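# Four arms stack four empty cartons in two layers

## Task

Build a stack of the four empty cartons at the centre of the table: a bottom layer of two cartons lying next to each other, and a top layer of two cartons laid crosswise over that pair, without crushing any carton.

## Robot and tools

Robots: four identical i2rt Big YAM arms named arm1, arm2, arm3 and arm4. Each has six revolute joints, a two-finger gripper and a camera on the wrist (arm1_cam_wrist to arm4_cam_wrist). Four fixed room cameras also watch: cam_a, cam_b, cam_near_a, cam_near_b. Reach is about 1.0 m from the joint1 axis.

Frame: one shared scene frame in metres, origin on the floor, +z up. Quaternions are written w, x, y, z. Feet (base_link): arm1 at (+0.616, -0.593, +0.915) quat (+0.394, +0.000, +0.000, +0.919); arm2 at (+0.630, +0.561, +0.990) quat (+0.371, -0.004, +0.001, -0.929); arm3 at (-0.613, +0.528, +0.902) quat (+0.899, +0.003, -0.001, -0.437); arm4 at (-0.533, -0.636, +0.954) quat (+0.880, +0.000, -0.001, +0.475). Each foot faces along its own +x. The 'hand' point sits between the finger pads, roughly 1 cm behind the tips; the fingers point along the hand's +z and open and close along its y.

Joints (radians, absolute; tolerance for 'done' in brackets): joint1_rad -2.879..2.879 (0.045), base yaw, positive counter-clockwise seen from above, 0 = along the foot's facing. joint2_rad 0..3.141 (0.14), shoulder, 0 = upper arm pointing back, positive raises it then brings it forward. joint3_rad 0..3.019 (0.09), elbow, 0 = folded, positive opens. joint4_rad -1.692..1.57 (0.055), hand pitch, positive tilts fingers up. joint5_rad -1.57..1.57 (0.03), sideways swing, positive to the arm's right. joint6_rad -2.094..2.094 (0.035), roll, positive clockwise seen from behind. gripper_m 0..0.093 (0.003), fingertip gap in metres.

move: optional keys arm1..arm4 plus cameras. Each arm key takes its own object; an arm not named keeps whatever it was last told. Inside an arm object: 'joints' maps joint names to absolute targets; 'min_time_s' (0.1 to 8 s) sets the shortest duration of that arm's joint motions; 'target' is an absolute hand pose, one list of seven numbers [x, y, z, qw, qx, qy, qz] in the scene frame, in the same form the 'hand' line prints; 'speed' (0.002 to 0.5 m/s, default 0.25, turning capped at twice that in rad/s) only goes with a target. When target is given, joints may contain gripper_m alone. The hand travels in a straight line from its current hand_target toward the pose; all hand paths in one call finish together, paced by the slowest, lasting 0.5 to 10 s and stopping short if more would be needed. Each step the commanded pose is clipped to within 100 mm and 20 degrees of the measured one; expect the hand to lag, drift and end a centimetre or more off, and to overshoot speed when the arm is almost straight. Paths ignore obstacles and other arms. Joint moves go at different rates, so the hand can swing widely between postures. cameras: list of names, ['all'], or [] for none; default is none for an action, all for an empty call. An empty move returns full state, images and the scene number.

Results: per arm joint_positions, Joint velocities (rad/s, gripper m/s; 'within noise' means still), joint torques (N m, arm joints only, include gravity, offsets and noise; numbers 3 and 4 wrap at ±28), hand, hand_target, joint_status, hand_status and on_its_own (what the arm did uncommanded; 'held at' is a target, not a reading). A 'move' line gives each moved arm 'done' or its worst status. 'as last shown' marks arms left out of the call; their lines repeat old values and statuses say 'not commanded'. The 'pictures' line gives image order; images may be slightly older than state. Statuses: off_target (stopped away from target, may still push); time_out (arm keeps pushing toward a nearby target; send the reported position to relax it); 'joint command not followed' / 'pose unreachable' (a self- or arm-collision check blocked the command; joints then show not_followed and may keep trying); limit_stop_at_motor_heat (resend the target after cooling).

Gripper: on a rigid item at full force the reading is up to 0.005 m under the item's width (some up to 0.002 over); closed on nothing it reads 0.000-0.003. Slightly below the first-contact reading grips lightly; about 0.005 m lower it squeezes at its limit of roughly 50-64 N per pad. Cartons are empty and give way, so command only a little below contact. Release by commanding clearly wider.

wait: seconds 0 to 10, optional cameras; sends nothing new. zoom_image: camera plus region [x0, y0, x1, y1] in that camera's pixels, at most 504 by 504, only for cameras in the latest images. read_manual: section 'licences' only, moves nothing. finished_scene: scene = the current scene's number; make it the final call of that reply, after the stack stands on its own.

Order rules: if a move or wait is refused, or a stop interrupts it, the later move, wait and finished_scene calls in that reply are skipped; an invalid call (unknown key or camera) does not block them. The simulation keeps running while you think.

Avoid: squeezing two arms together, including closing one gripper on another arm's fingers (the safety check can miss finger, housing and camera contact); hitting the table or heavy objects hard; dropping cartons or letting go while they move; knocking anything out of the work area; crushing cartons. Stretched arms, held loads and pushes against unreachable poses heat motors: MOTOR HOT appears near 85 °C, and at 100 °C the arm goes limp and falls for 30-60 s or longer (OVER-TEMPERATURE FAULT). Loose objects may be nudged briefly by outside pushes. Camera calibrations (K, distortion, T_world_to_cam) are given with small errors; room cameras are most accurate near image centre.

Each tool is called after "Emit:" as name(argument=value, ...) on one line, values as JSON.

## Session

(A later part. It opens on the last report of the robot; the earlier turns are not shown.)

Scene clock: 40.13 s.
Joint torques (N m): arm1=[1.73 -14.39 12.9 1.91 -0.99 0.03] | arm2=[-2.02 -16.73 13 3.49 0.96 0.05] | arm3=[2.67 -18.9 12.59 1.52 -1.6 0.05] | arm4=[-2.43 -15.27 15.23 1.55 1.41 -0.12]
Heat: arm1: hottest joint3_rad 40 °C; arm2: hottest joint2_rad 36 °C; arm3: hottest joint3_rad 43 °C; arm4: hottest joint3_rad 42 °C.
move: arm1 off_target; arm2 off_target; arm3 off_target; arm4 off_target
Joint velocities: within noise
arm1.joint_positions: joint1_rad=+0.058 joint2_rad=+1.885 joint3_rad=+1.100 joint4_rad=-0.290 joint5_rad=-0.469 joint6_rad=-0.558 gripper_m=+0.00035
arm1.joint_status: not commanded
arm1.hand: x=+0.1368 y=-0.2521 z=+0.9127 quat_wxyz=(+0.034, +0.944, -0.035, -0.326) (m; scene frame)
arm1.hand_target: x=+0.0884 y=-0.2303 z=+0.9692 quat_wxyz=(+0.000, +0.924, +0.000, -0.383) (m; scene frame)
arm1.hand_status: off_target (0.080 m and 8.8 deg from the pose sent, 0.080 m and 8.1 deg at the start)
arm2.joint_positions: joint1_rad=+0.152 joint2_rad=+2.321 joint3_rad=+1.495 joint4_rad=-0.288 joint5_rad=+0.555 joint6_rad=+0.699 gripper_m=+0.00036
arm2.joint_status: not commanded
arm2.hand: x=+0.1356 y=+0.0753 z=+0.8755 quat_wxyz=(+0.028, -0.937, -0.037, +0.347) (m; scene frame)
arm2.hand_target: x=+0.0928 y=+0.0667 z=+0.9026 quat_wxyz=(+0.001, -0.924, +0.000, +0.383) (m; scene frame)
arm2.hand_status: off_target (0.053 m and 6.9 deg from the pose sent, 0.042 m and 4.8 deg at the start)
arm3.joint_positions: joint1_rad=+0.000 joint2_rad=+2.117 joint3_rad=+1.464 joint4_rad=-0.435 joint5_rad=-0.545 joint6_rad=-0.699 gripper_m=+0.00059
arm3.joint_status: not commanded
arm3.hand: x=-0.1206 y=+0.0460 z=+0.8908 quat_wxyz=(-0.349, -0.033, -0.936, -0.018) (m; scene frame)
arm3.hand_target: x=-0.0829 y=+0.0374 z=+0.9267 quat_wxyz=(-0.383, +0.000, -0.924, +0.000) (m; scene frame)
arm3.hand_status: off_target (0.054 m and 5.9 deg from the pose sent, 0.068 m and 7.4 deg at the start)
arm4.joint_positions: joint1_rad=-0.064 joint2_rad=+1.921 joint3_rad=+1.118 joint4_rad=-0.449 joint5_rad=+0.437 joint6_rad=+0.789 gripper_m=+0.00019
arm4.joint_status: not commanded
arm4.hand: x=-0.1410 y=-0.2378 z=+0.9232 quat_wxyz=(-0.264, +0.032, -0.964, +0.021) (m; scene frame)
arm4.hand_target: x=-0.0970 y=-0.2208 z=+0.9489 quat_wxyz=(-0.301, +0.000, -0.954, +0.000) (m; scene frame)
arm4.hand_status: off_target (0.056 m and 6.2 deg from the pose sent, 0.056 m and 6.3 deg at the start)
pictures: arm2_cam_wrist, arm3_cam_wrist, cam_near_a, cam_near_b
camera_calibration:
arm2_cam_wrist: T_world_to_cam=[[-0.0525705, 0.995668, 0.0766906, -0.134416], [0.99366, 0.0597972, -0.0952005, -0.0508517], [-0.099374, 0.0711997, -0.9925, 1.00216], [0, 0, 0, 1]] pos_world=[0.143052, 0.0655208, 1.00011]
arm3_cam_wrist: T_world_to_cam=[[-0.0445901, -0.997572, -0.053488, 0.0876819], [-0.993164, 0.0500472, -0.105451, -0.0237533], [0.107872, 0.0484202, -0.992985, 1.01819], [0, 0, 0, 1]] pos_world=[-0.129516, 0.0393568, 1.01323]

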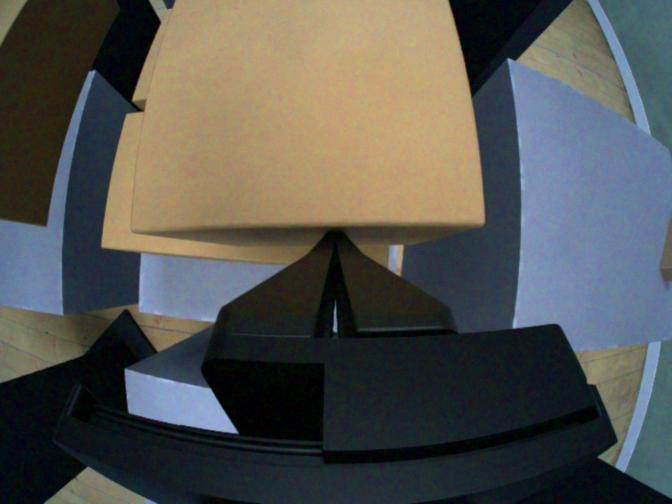

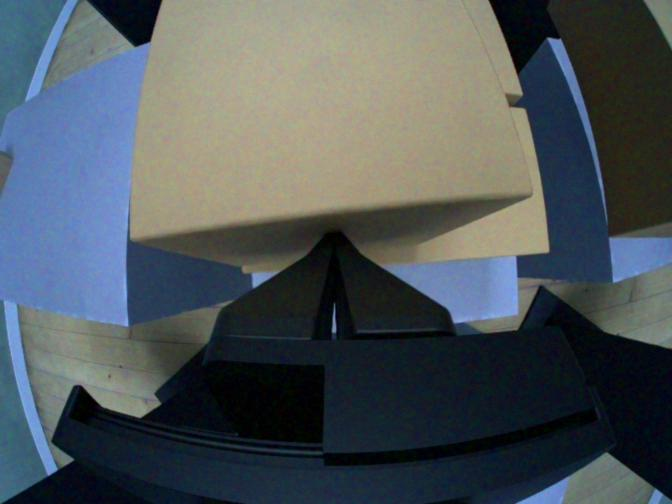

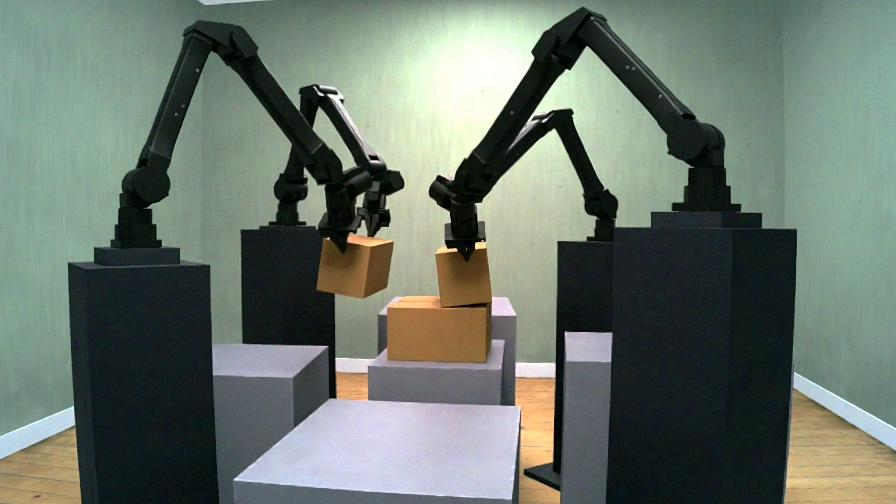

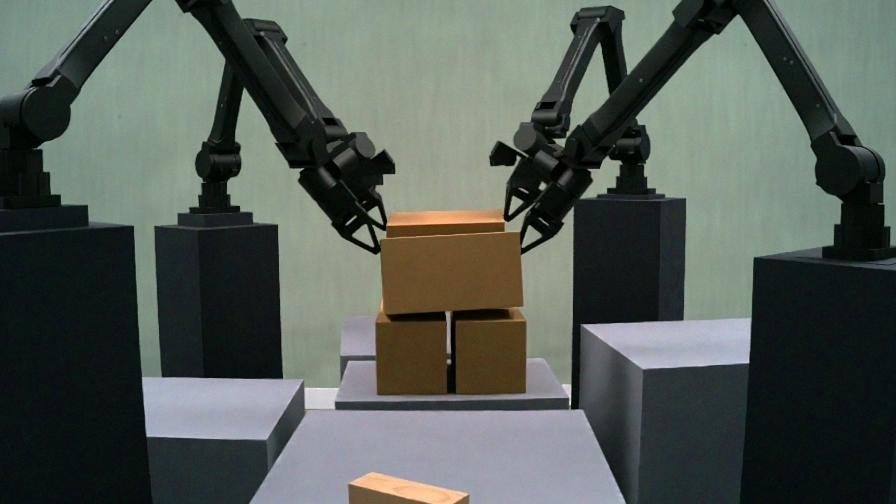

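Emit:
move(arm2={"target":[0.090,0.057,0.908,0,0.9239,0,-0.3827],"speed":0.04}, arm3={"target":[-0.080,0.064,0.915,0.3827,0,0.9239,0],"speed":0.04}, cameras=["arm2_cam_wrist","arm3_cam_wrist","cam_near_b","cam_near_a"])

Emit:
zoom_image(camera="cam_near_a", region=[370, 220, 530, 380])

Emit:
zoom_image(camera="cam_near_b", region=[340, 200, 560, 410])

Scene clock: 42.57 s.
Joint torques (N m): arm1=[1.73 -14.27 12.89 1.92 -1 0.03] | arm2=[-1.96 -17.73 14.16 2.45 1.08 0.1] | arm3=[4.66 -21.13 8.55 2.41 -1.19 0.25] | arm4=[-2.43 -15.09 15.24 1.62 1.4 -0.11]
Heat: arm1: hottest joint3_rad 41 °C; arm2: hottest joint3_rad 37 °C; arm3: hottest joint3_rad 43 °C; arm4: hottest joint3_rad 43 °C.
move: arm2 off_target; arm3 off_target
Joint velocities: arm1=[within noise] | arm2=[within noise] | arm3=[within noise] | arm4=[-0.015 0.005 -0.007 0.002 -0.168 -0.081 0]
arm1, arm4: as last shown
arm2.joint_positions: joint1_rad=+0.152 joint2_rad=+2.321 joint3_rad=+1.499 joint4_rad=-0.287 joint5_rad=+0.556 joint6_rad=+0.702 gripper_m=+0.00036
arm2.joint_status: not commanded
arm2.hand: x=+0.1342 y=+0.0737 z=+0.8771 quat_wxyz=(+0.026, -0.936, -0.035, +0.349) (m; scene frame)
arm2.hand_target: x=+0.0929 y=+0.0608 z=+0.9105 quat_wxyz=(+0.000, -0.924, +0.000, +0.383) (m; scene frame)
arm2.hand_status: off_target (0.056 m and 6.5 deg from the pose sent, 0.059 m and 6.9 deg at the start)
arm3.joint_positions: joint1_rad=+0.004 joint2_rad=+2.117 joint3_rad=+1.430 joint4_rad=-0.385 joint5_rad=-0.539 joint6_rad=-0.685 gripper_m=+0.00059
arm3.joint_status: not commanded
arm3.hand: x=-0.1221 y=+0.0507 z=+0.8818 quat_wxyz=(-0.352, -0.036, -0.935, -0.013) (m; scene frame)
arm3.hand_target: x=-0.0821 y=+0.0659 z=+0.9154 quat_wxyz=(-0.383, +0.000, -0.924, -0.001) (m; scene frame)
arm3.hand_status: off_target (0.055 m and 5.8 deg from the pose sent, 0.051 m and 5.9 deg at the start)
pictures: arm2_cam_wrist, arm3_cam_wrist, cam_near_a, cam_near_b
camera_calibration:
arm2_cam_wrist: T_world_to_cam=[[-0.0496494, 0.996208, 0.0714458, -0.128897], [0.993454, 0.056627, -0.0992062, -0.045393], [-0.102876, 0.0660526, -0.992499, 1.00464], [0, 0, 0, 1]] pos_world=[0.14205, 0.0646191, 1.00181]
arm3_cam_wrist: T_world_to_cam=[[-0.0543378, -0.997426, -0.0467843, 0.0847527], [-0.991956, 0.0592857, -0.111841, -0.0211949], [0.114326, 0.0403308, -0.992624, 1.01008], [0, 0, 0, 1]] pos_world=[-0.131898, 0.0450539, 1.00422]

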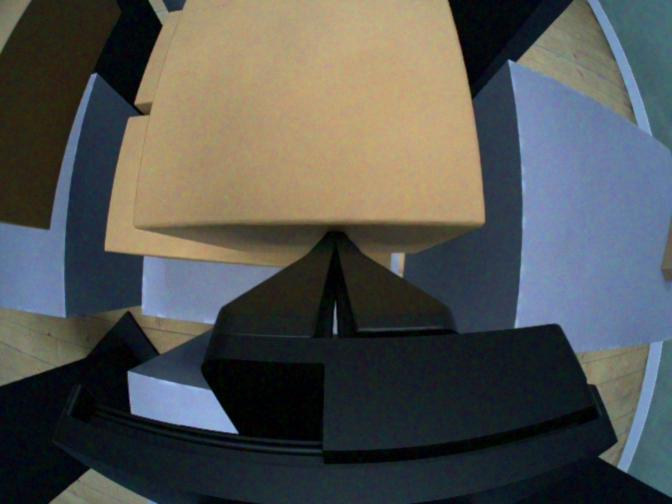

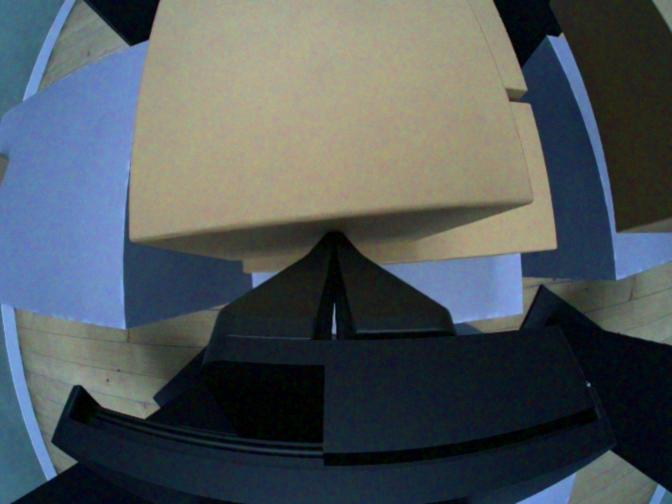

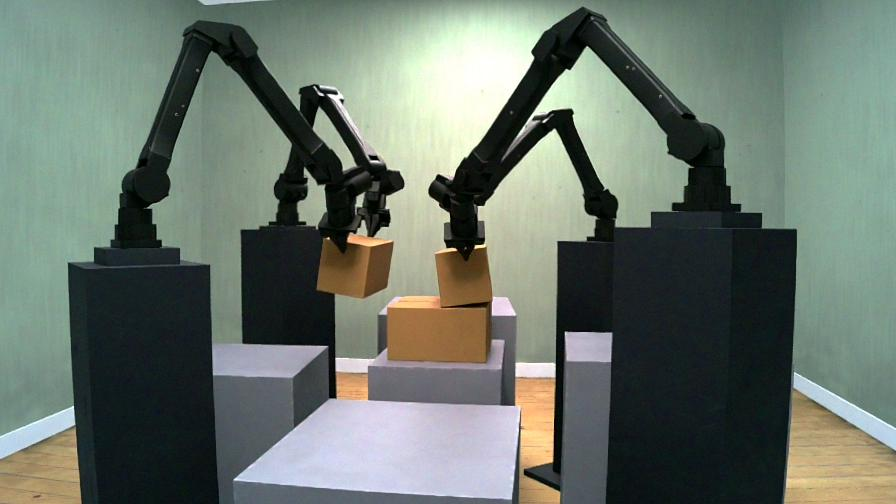

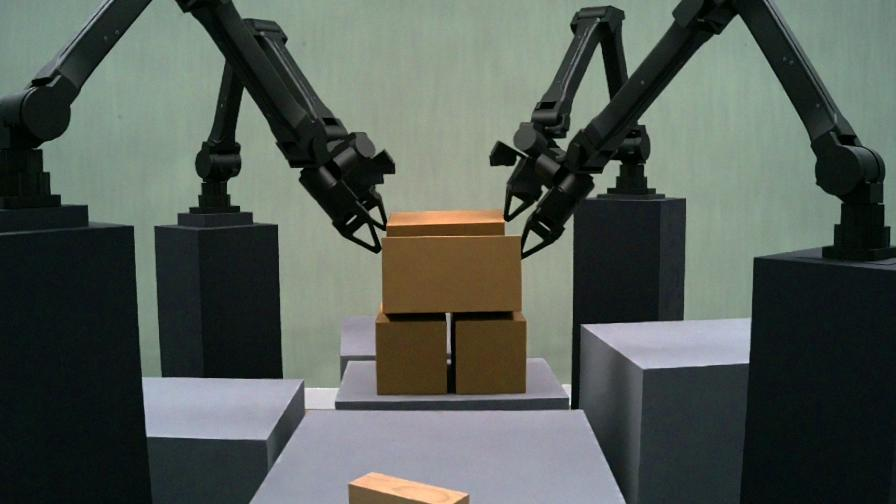

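Scaled by 3.150 from the camera's 896x504 image, which has a finer 1280x720 frame.

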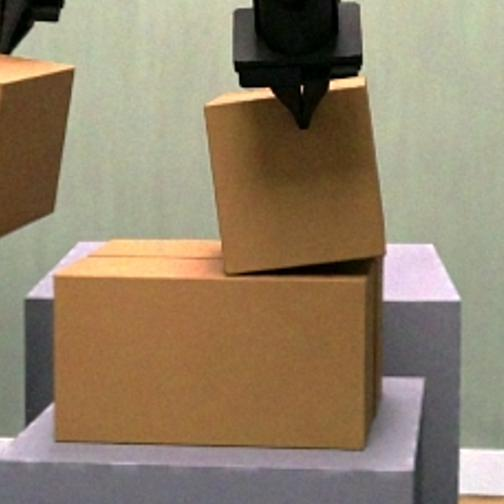

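Scaled by 2.291 from the camera's 896x504 image, which has a finer 1280x720 frame.

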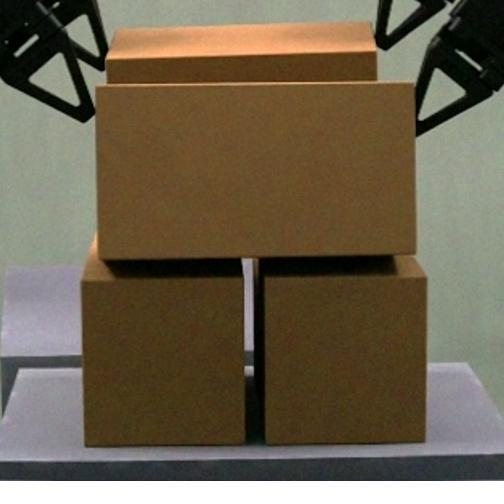

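Emit:
move(arm2={"target":[0.090,0.055,0.888,0,0.9239,0,-0.3827],"speed":0.04}, arm3={"target":[-0.080,0.074,0.890,0.3827,0,0.9239,0],"speed":0.04}, cameras=["arm1_cam_wrist","arm4_cam_wrist","cam_near_b","cam_near_a"])

Emit:
zoom_image(camera="cam_near_a", region=[370, 220, 530, 380])

Emit:
zoom_image(camera="cam_near_b", region=[340, 200, 560, 410])

Scene clock: 44.47 s.
Joint torques (N m): arm1=[1.73 -14.33 12.89 1.91 -1 0.03] | arm2=[-1.38 -16.79 14.37 3.22 1.04 0.06] | arm3=[4.89 -18.96 8.43 2.47 -1.16 0.2] | arm4=[-2.37 -15.33 15.25 1.61 1.41 -0.11]
Heat: arm1: hottest joint3_rad 41 °C; arm2: hottest joint3_rad 37 °C; arm3: hottest joint3_rad 43 °C; arm4: hottest joint3_rad 44 °C.
move: arm2 off_target; arm3 off_target
Joint velocities: within noise
arm1, arm4: as last shown
arm2.joint_positions: joint1_rad=+0.152 joint2_rad=+2.344 joint3_rad=+1.506 joint4_rad=-0.284 joint5_rad=+0.559 joint6_rad=+0.705 gripper_m=+0.00036
arm2.joint_status: not commanded
arm2.hand: x=+0.1349 y=+0.0750 z=+0.8656 quat_wxyz=(+0.030, -0.937, -0.035, +0.346) (m; scene frame)
arm2.hand_target: x=+0.0931 y=+0.0591 z=+0.8914 quat_wxyz=(+0.000, -0.924, +0.000, +0.383) (m; scene frame)
arm2.hand_status: off_target (0.054 m and 7.0 deg from the pose sent, 0.049 m and 6.5 deg at the start)
arm3.joint_positions: joint1_rad=+0.012 joint2_rad=+2.117 joint3_rad=+1.391 joint4_rad=-0.319 joint5_rad=-0.533 joint6_rad=-0.674 gripper_m=+0.00059
arm3.joint_status: not commanded
arm3.hand: x=-0.1214 y=+0.0581 z=+0.8729 quat_wxyz=(-0.358, -0.034, -0.933, -0.005) (m; scene frame)
arm3.hand_target: x=-0.0821 y=+0.0760 z=+0.8907 quat_wxyz=(-0.383, +0.000, -0.924, -0.001) (m; scene frame)
arm3.hand_status: off_target (0.048 m and 5.0 deg from the pose sent, 0.049 m and 5.8 deg at the start)
pictures: arm1_cam_wrist, arm4_cam_wrist, cam_near_a, cam_near_b
camera_calibration:
arm1_cam_wrist: T_world_to_cam=[[0.0305214, 0.996079, -0.0830362, 0.322269], [0.998109, -0.034807, -0.0506629, -0.0956474], [-0.0533545, -0.0813329, -0.995258, 1.01956], [0, 0, 0, 1]] pos_world=[0.140029, -0.241411, 1.03664]
arm4_cam_wrist: T_world_to_cam=[[0.0608786, -0.996298, 0.0606937, -0.287404], [-0.994812, -0.0555979, 0.085194, -0.228529], [-0.0815042, -0.0655653, -0.994514, 1.0137], [0, 0, 0, 1]] pos_world=[-0.127226, -0.232583, 1.04505]

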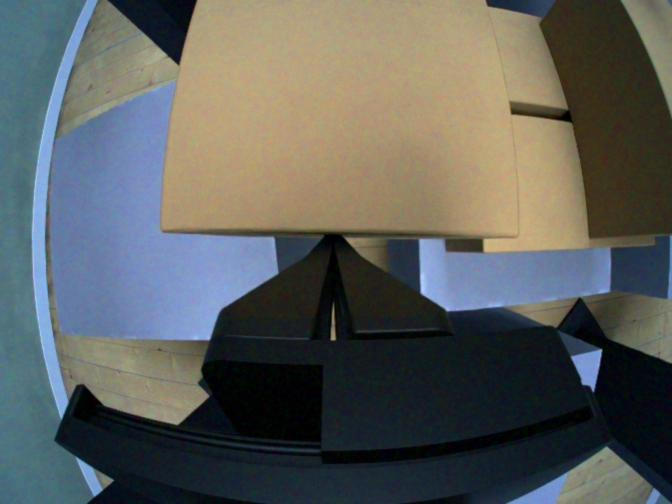

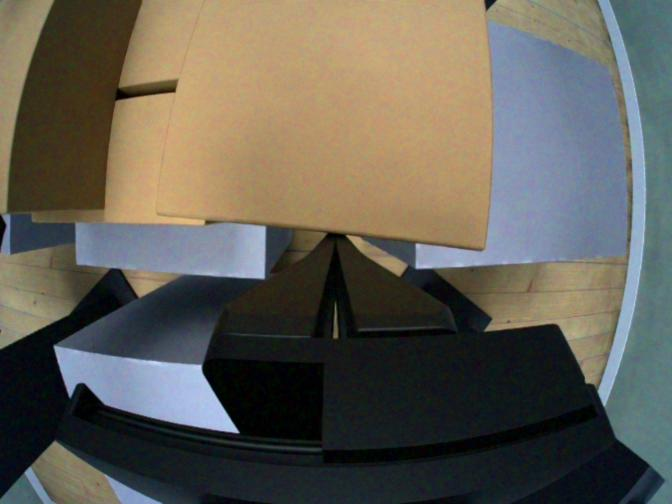

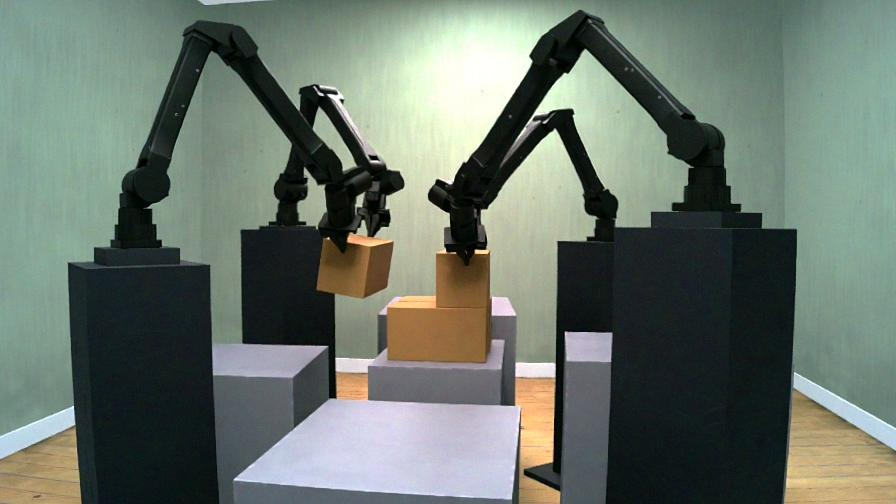

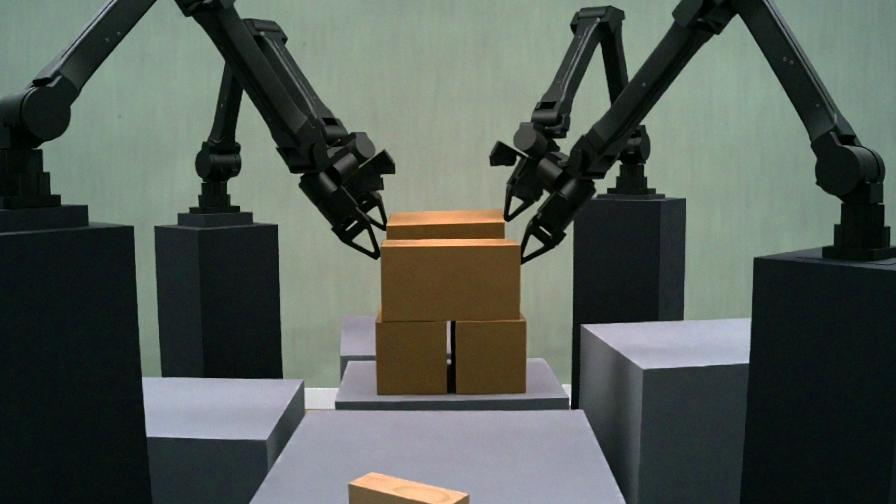

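Scaled by 3.150 from the camera's 896x504 image, which has a finer 1280x720 frame.

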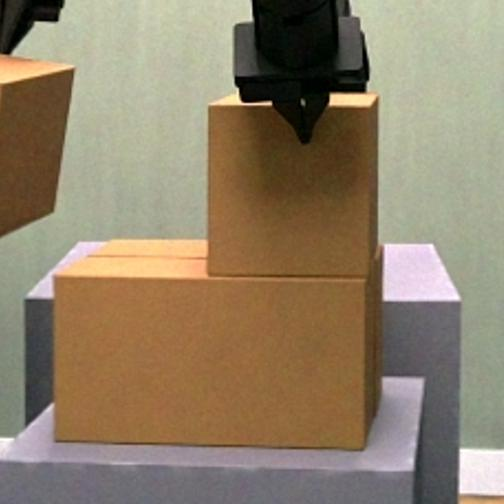

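Scaled by 2.291 from the camera's 896x504 image, which has a finer 1280x720 frame.

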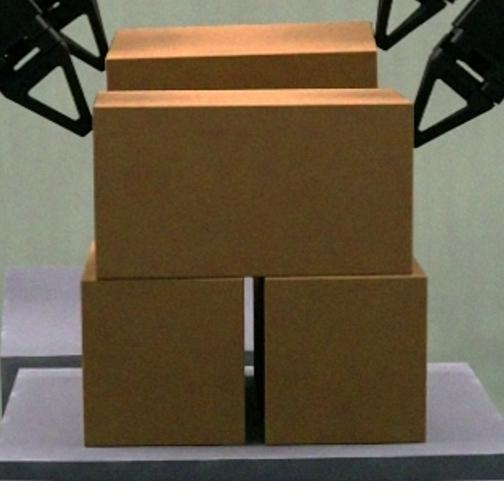

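Emit:
move(arm2={"target":[0.118,0.064,0.874,0,0.9239,0,-0.3827],"speed":0.05}, arm3={"target":[-0.105,0.056,0.880,0.3827,0,0.9239,0],"speed":0.05})

Emit:
move(arm2={"target":[0.152,0.065,0.876,0,0.9239,0,-0.3827],"speed":0.06}, arm3={"target":[-0.138,0.049,0.882,0.3827,0,0.9239,0],"speed":0.06}, cameras=["cam_near_b","cam_near_a"])

Emit:
zoom_image(camera="cam_near_a", region=[370, 220, 530, 380])

Scene clock: 47.80 s.
Joint torques (N m): arm1=[1.85 -14.33 12.9 1.91 -1 0.03] | arm2=[-1.2 -17.08 7.92 3.17 1.09 0.09] | arm3=[1.32 -18.14 8.59 1.98 -1.07 0.02] | arm4=[-2.61 -15.15 15.2 1.58 1.41 -0.11]
Heat: arm1: hottest joint3_rad 42 °C; arm2: hottest joint3_rad 38 °C; arm3: hottest joint3_rad 43 °C; arm4: hottest joint3_rad 45 °C.
move: arm2 off_target; arm3 off_target
Joint velocities: within noise
arm1, arm4: as last shown
arm2.joint_positions: joint1_rad=+0.171 joint2_rad=+2.344 joint3_rad=+1.506 joint4_rad=-0.226 joint5_rad=+0.570 joint6_rad=+0.731 gripper_m=+0.00036
arm2.joint_status: not commanded
arm2.hand: x=+0.1363 y=+0.0581 z=+0.8722 quat_wxyz=(+0.005, -0.930, -0.022, +0.367) (m; scene frame)
arm2.hand_target: x=+0.1186 y=+0.0645 z=+0.8742 quat_wxyz=(+0.000, -0.924, +0.000, +0.382) (m; scene frame)
arm2.hand_status: off_target (0.019 m and 3.2 deg from the pose sent, 0.022 m and 7.0 deg at the start)
arm3.joint_positions: joint1_rad=+0.008 joint2_rad=+2.120 joint3_rad=+1.389 joint4_rad=-0.316 joint5_rad=-0.560 joint6_rad=-0.708 gripper_m=+0.00059
arm3.joint_status: not commanded
arm3.hand: x=-0.1218 y=+0.0597 z=+0.8723 quat_wxyz=(-0.366, -0.018, -0.930, -0.009) (m; scene frame)
arm3.hand_target: x=-0.1056 y=+0.0566 z=+0.8804 quat_wxyz=(-0.383, +0.000, -0.924, +0.000) (m; scene frame)
arm3.hand_status: off_target (0.019 m and 3.0 deg from the pose sent, 0.018 m and 5.0 deg at the start)
pictures: none

Scene clock: 49.07 s.
Joint torques (N m): arm1=[1.79 -14.33 12.88 1.92 -1 0.02] | arm2=[1.73 -19.19 6.23 2.26 0.59 0.06] | arm3=[-0.44 -19.96 6.87 1.32 -0.59 0.05] | arm4=[-2.32 -15.15 15.2 1.52 1.39 -0.11]
Heat: arm1: hottest joint3_rad 43 °C; arm2: hottest joint3_rad 38 °C; arm3: hottest joint3_rad 43 °C; arm4: hottest joint3_rad 45 °C.
move: arm2 off_target; arm3 off_target
Joint velocities: within noise
arm1, arm4: as last shown
arm2.joint_positions: joint1_rad=+0.181 joint2_rad=+2.344 joint3_rad=+1.446 joint4_rad=-0.196 joint5_rad=+0.603 joint6_rad=+0.775 gripper_m=+0.00036
arm2.joint_status: not commanded
arm2.hand: x=+0.1521 y=+0.0760 z=+0.8569 quat_wxyz=(+0.018, -0.929, -0.007, +0.370) (m; scene frame)
arm2.hand_target: x=+0.1521 y=+0.0650 z=+0.8757 quat_wxyz=(+0.000, -0.924, +0.000, +0.382) (m; scene frame)
arm2.hand_status: off_target (0.022 m and 2.7 deg from the pose sent, 0.018 m and 3.2 deg at the start)
arm3.joint_positions: joint1_rad=-0.021 joint2_rad=+2.121 joint3_rad=+1.368 joint4_rad=-0.314 joint5_rad=-0.597 joint6_rad=-0.759 gripper_m=+0.00059
arm3.joint_status: not commanded
arm3.hand: x=-0.1375 y=+0.0577 z=+0.8672 quat_wxyz=(-0.373, -0.005, -0.928, -0.013) (m; scene frame)
arm3.hand_target: x=-0.1381 y=+0.0492 z=+0.8818 quat_wxyz=(-0.382, +0.000, -0.924, +0.000) (m; scene frame)
arm3.hand_status: off_target (0.017 m and 2.0 deg from the pose sent, 0.022 m and 3.0 deg at the start)
pictures: cam_near_a, cam_near_b

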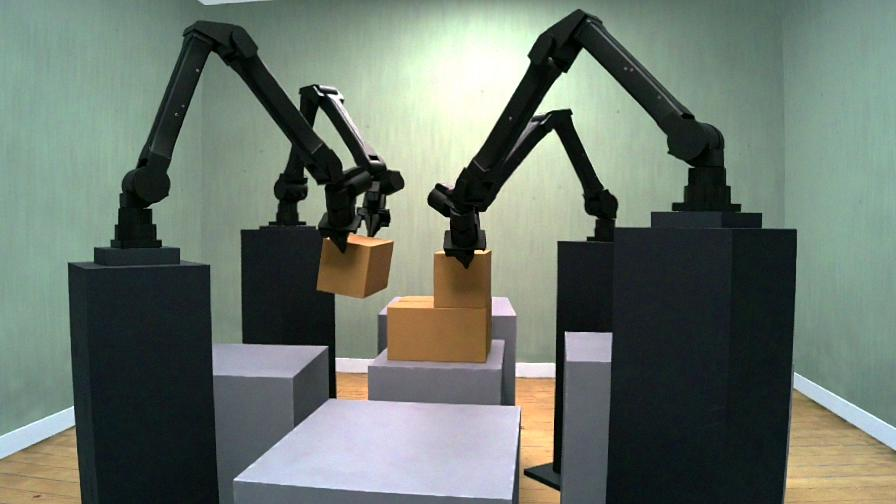

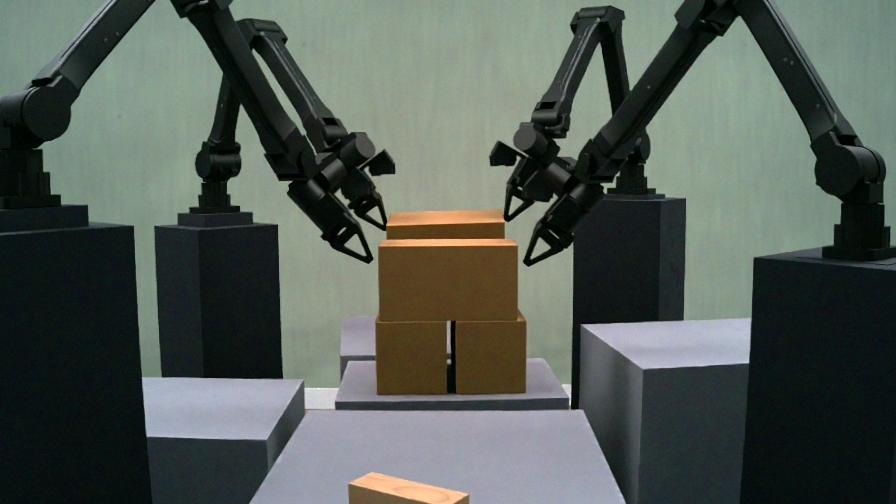

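Scaled by 3.150 from the camera's 896x504 image, which has a finer 1280x720 frame.

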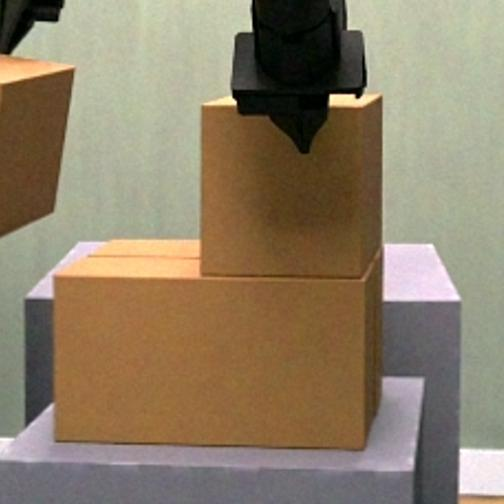

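Emit:
move(arm1={"target":[0.080,-0.085,0.985,0,0.9239,0,-0.3827],"speed":0.08}, arm2={"target":[0.36,0.36,1.05,0,0.9239,0,-0.3827],"speed":0.25}, arm3={"target":[-0.36,0.36,1.05,0.3827,0,0.9239,0],"speed":0.25}, arm4={"target":[-0.094,-0.076,0.962,0.3007,0,0.9537,0],"speed":0.08}, cameras=["arm1_cam_wrist","arm4_cam_wrist","cam_near_b","cam_near_a","cam_a"])

Emit:
zoom_image(camera="cam_near_a", region=[370, 220, 530, 380])

Emit:
zoom_image(camera="cam_near_b", region=[340, 200, 560, 410])

Scene clock: 54.93 s.
Joint torques (N m): arm1=[3.66 -15.62 13.22 1.61 -1.34 0.04] | arm2=[0.03 -5.48 7.27 1.1 0.39 -0.07] | arm3=[0.85 -3.84 9.02 0.69 -0.28 0.18] | arm4=[-3.55 -19.19 16.95 1.22 1.82 -0.11]
Heat: arm1: hottest joint3_rad 44 °C; arm2: hottest joint2_rad 38 °C; arm3: hottest joint3_rad 43 °C; arm4: hottest joint3_rad 47 °C.
move: arm1 off_target; arm2 done; arm3 done; arm4 off_target
Joint velocities: within noise
arm1.joint_positions: joint1_rad=-0.120 joint2_rad=+2.067 joint3_rad=+1.524 joint4_rad=-0.564 joint5_rad=-0.551 joint6_rad=-0.708 gripper_m=+0.00035
arm1.joint_status: not commanded
arm1.hand: x=+0.1317 y=-0.0948 z=+0.9498 quat_wxyz=(+0.019, +0.938, -0.042, -0.345) (m; scene frame)
arm1.hand_target: x=+0.0842 y=-0.0904 z=+0.9873 quat_wxyz=(+0.000, +0.924, +0.000, -0.383) (m; scene frame)
arm1.hand_status: off_target (0.063 m and 7.0 deg from the pose sent, 0.191 m and 8.8 deg at the start)
arm2.joint_positions: joint1_rad=+0.181 joint2_rad=+1.175 joint3_rad=+0.418 joint4_rad=-0.286 joint5_rad=+0.604 joint6_rad=+0.775 gripper_m=+0.00036
arm2.joint_status: not commanded
arm2.hand: x=+0.3583 y=+0.3571 z=+1.0486 quat_wxyz=(-0.001, -0.924, +0.001, +0.383) (m; scene frame)
arm2.hand_target: x=+0.3600 y=+0.3600 z=+1.0498 quat_wxyz=(+0.000, -0.924, +0.000, +0.383) (m; scene frame)
arm2.hand_status: done (0.004 m and 0.2 deg from the pose sent, 0.401 m and 2.7 deg at the start)
arm3.joint_positions: joint1_rad=-0.005 joint2_rad=+0.817 joint3_rad=+0.491 joint4_rad=-0.698 joint5_rad=-0.587 joint6_rad=-0.739 gripper_m=+0.00059
arm3.joint_status: not commanded
arm3.hand: x=-0.3611 y=+0.3589 z=+1.0459 quat_wxyz=(-0.382, -0.002, -0.924, -0.001) (m; scene frame)
arm3.hand_target: x=-0.3600 y=+0.3600 z=+1.0500 quat_wxyz=(-0.383, +0.000, -0.924, +0.000) (m; scene frame)
arm3.hand_status: done (0.004 m and 0.3 deg from the pose sent, 0.418 m and 2.0 deg at the start)
arm4.joint_positions: joint1_rad=+0.088 joint2_rad=+2.143 joint3_rad=+1.566 joint4_rad=-0.736 joint5_rad=+0.477 joint6_rad=+0.929 gripper_m=+0.00018
arm4.joint_status: not commanded
arm4.hand: x=-0.1489 y=-0.0908 z=+0.9374 quat_wxyz=(-0.265, +0.042, -0.963, +0.020) (m; scene frame)
arm4.hand_target: x=-0.0971 y=-0.0816 z=+0.9642 quat_wxyz=(-0.301, +0.000, -0.954, +0.000) (m; scene frame)
arm4.hand_status: off_target (0.062 m and 6.8 deg from the pose sent, 0.173 m and 6.2 deg at the start)
pictures: arm1_cam_wrist, arm4_cam_wrist, cam_a, cam_near_a, cam_near_b
camera_calibration:
arm1_cam_wrist: T_world_to_cam=[[0.0528178, 0.996749, -0.060848, 0.144898], [0.99439, -0.0580895, -0.0884026, -0.0491414], [-0.0916498, -0.0558374, -0.994225, 1.07551], [0, 0, 0, 1]] pos_world=[0.139783, -0.0872272, 1.07377]
arm4_cam_wrist: T_world_to_cam=[[0.0806863, -0.994746, 0.0630064, -0.140372], [-0.993662, -0.0753131, 0.0834436, -0.229411], [-0.07826, -0.0693398, -0.994519, 1.03705], [0, 0, 0, 1]] pos_world=[-0.135472, -0.0850038, 1.05935]

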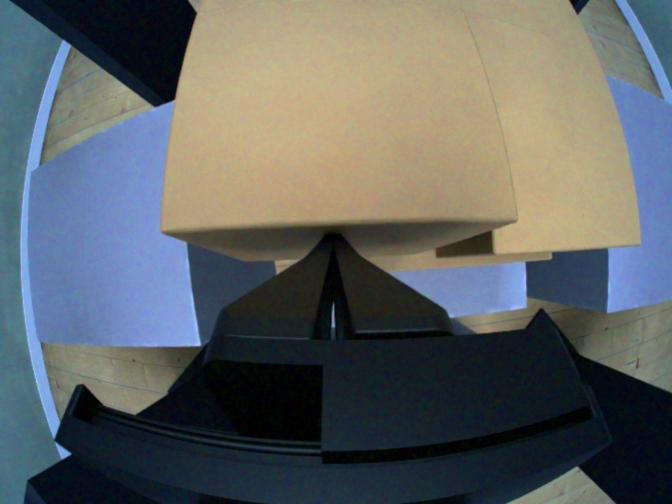

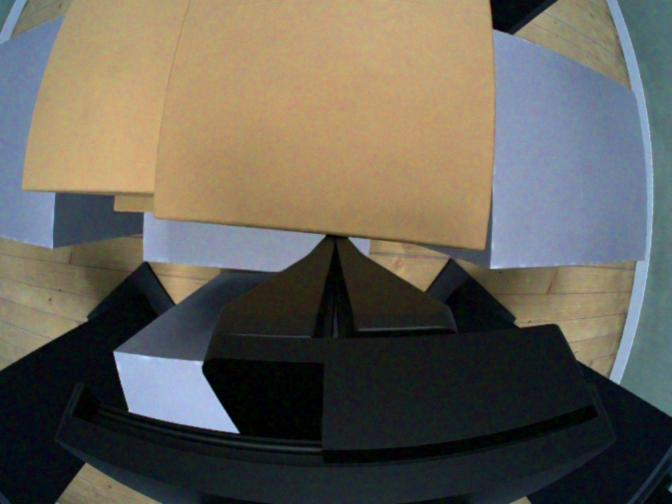

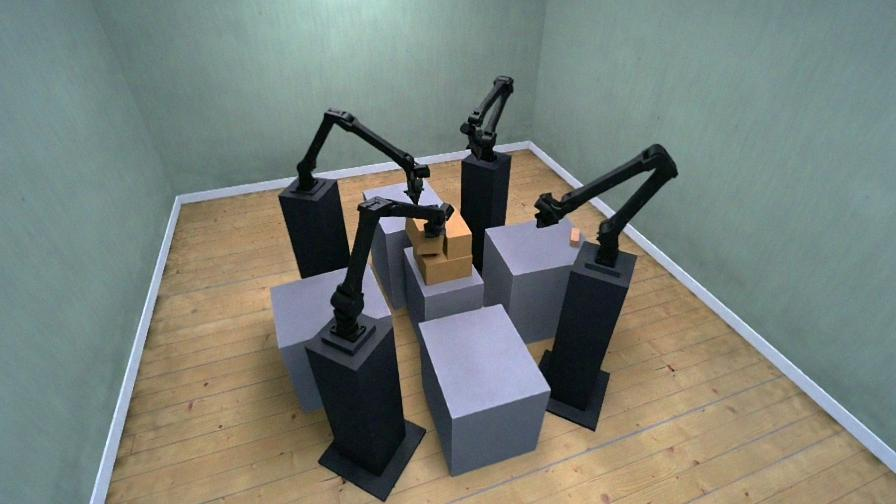

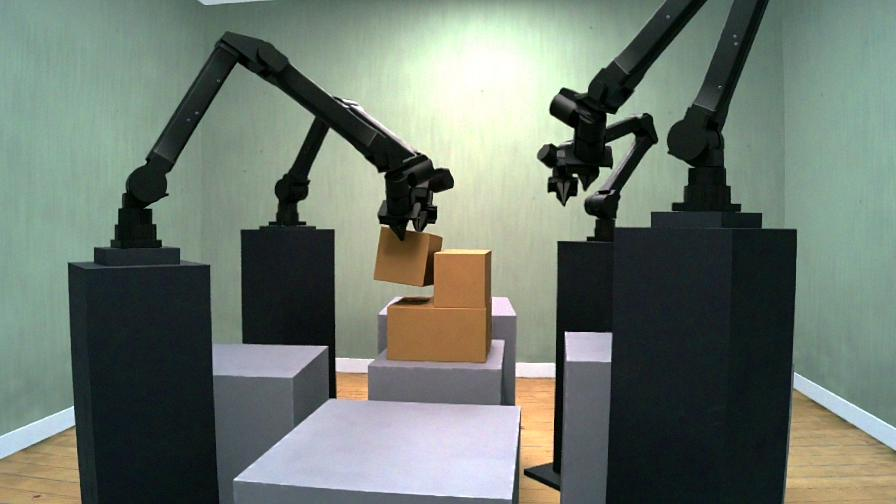

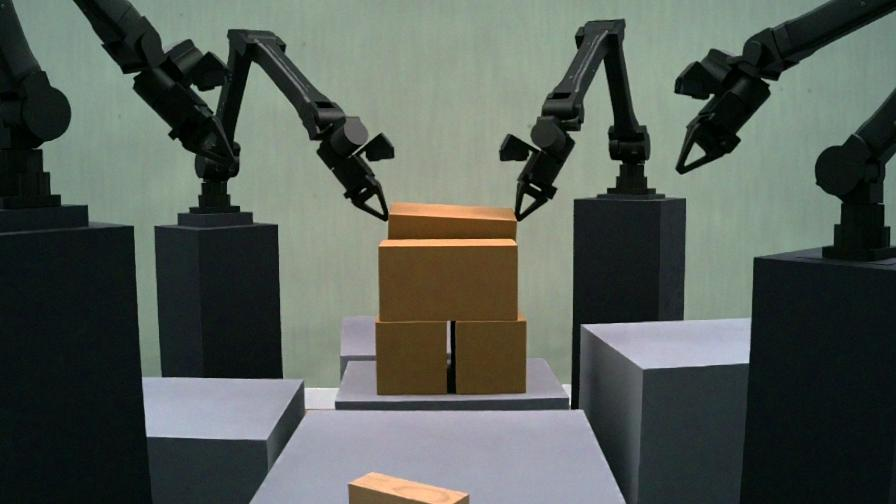

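Scaled by 3.150 from the camera's 896x504 image, which has a finer 1280x720 frame.

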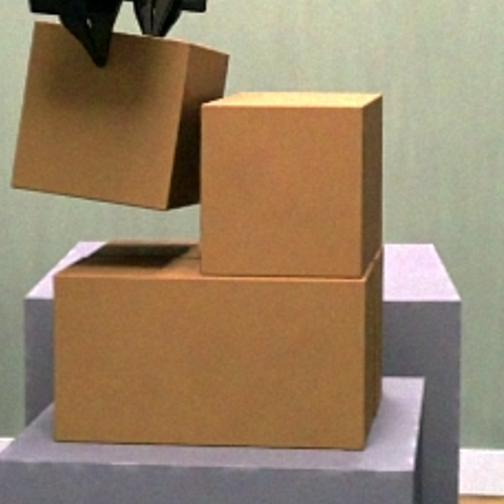

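Scaled by 2.291 from the camera's 896x504 image, which has a finer 1280x720 frame.

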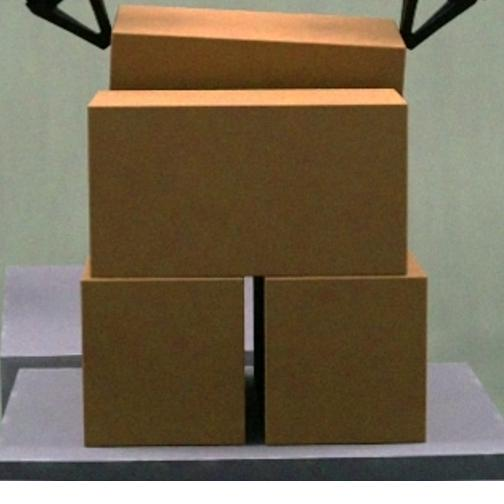

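Emit:
move(arm1={"target":[0.080,-0.066,0.955,0,0.9239,0,-0.3827],"speed":0.05}, arm4={"target":[-0.094,-0.064,0.943,0.3007,0,0.9537,0],"speed":0.05}, cameras=["arm1_cam_wrist","arm4_cam_wrist","cam_near_b","cam_near_a"])

Emit:
zoom_image(camera="cam_near_a", region=[370, 220, 530, 380])

Emit:
zoom_image(camera="cam_near_b", region=[340, 200, 560, 410])

Scene clock: 58.97 s.
Joint torques (N m): arm1=[3.08 -16.79 13.26 2.3 -1.37 0.02] | arm2=[0.5 -4.89 7.36 0.94 0.43 -0.07] | arm3=[0.85 -3.78 9.03 0.72 -0.28 0.17] | arm4=[-3.31 -19.19 16.06 1.59 1.68 -0.09]
Heat: arm1: hottest joint3_rad 46 °C; arm2: hottest joint3_rad 38 °C; arm3: hottest joint3_rad 43 °C; arm4: hottest joint3_rad 49 °C.
move: arm1 off_target; arm4 off_target
Joint velocities: within noise
arm1.joint_positions: joint1_rad=-0.133 joint2_rad=+2.145 joint3_rad=+1.556 joint4_rad=-0.564 joint5_rad=-0.560 joint6_rad=-0.727 gripper_m=+0.00035
arm1.joint_status: not commanded
arm1.hand: x=+0.1347 y=-0.0866 z=+0.9119 quat_wxyz=(+0.034, +0.941, -0.044, -0.335) (m; scene frame)
arm1.hand_target: x=+0.0852 y=-0.0728 z=+0.9583 quat_wxyz=(+0.001, +0.924, +0.000, -0.383) (m; scene frame)
arm1.hand_status: off_target (0.073 m and 8.7 deg from the pose sent, 0.060 m and 7.1 deg at the start)
arm2, arm3: as last shown
arm3.hand: x=-0.3612 y=+0.3589 z=+1.0459 quat_wxyz=(-0.382, -0.002, -0.924, -0.002) (m; scene frame)
arm3.hand_target: x=-0.3600 y=+0.3600 z=+1.0499 quat_wxyz=(-0.383, +0.000, -0.924, +0.000) (m; scene frame)
arm4.joint_positions: joint1_rad=+0.093 joint2_rad=+2.187 joint3_rad=+1.615 joint4_rad=-0.736 joint5_rad=+0.483 joint6_rad=+0.938 gripper_m=+0.00018
arm4.joint_status: not commanded
arm4.hand: x=-0.1442 y=-0.0765 z=+0.9281 quat_wxyz=(-0.269, +0.039, -0.962, +0.018) (m; scene frame)
arm4.hand_target: x=-0.0965 y=-0.0688 z=+0.9450 quat_wxyz=(-0.301, +0.000, -0.954, +0.000) (m; scene frame)
arm4.hand_status: off_target (0.054 m and 6.1 deg from the pose sent, 0.061 m and 6.8 deg at the start)
pictures: arm1_cam_wrist, arm4_cam_wrist, cam_near_a, cam_near_b
camera_calibration:
arm1_cam_wrist: T_world_to_cam=[[0.0481611, 0.994828, -0.0894272, 0.160829], [0.996273, -0.0542584, -0.0670517, -0.0743258], [-0.0715571, -0.0858647, -0.993734, 1.03279], [0, 0, 0, 1]] pos_world=[0.140206, -0.0753496, 1.03571]
arm4_cam_wrist: T_world_to_cam=[[0.0756326, -0.995505, 0.0570114, -0.121174], [-0.994641, -0.0712778, 0.0748951, -0.214711], [-0.0704948, -0.0623704, -0.99556, 1.03172], [0, 0, 0, 1]] pos_world=[-0.131664, -0.0715846, 1.05013]

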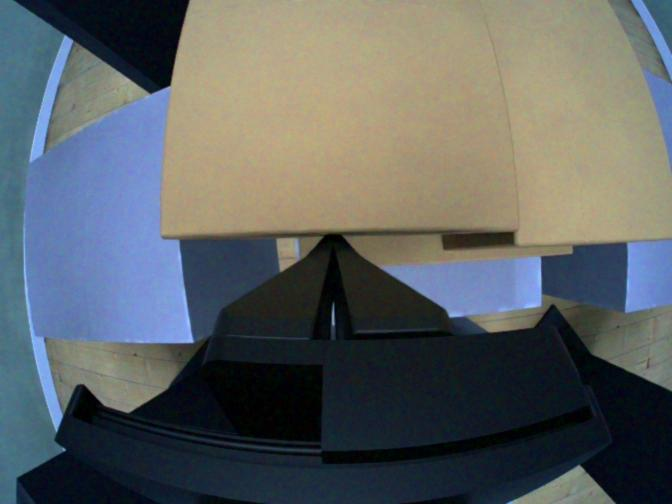

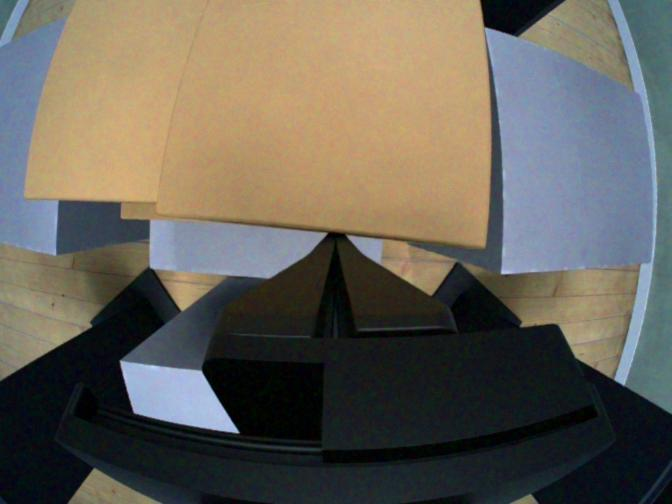

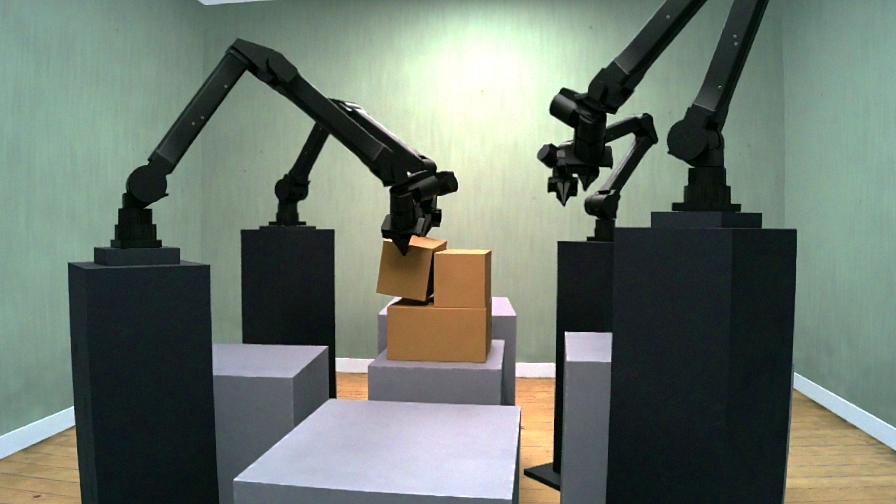

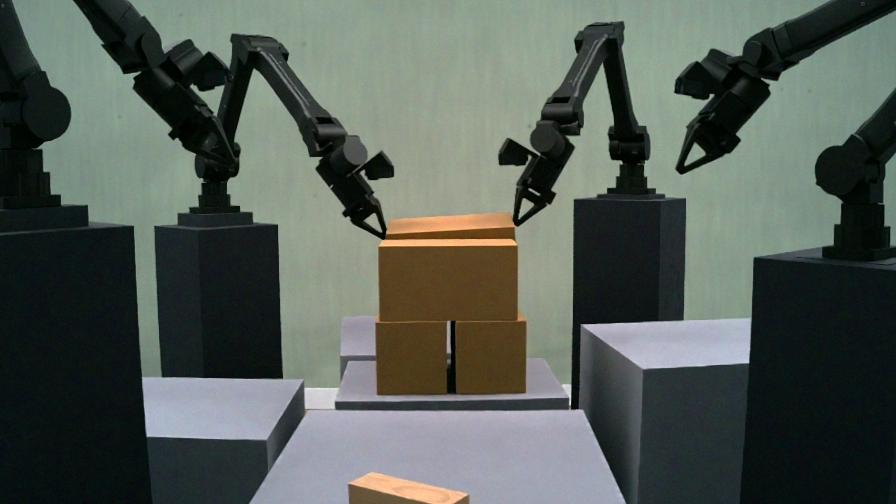

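Scaled by 3.150 from the camera's 896x504 image, which has a finer 1280x720 frame.

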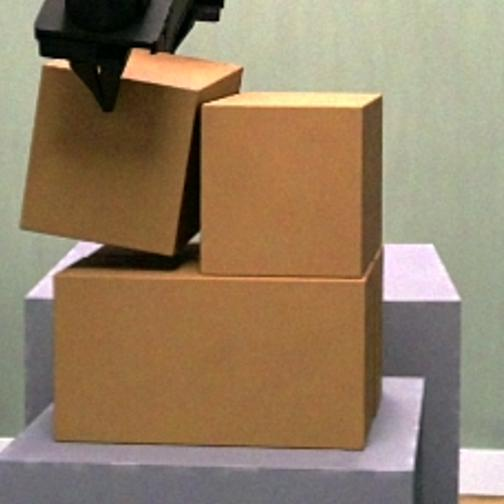

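Scaled by 2.291 from the camera's 896x504 image, which has a finer 1280x720 frame.

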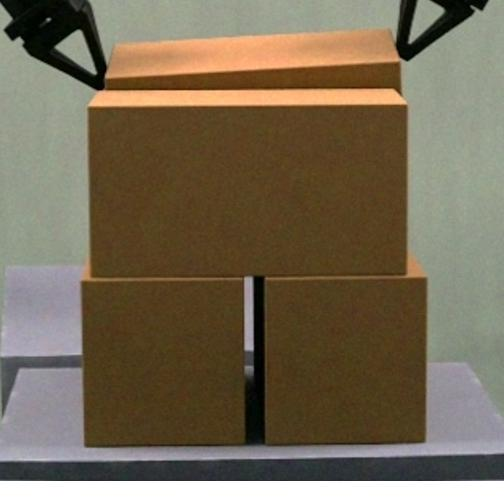

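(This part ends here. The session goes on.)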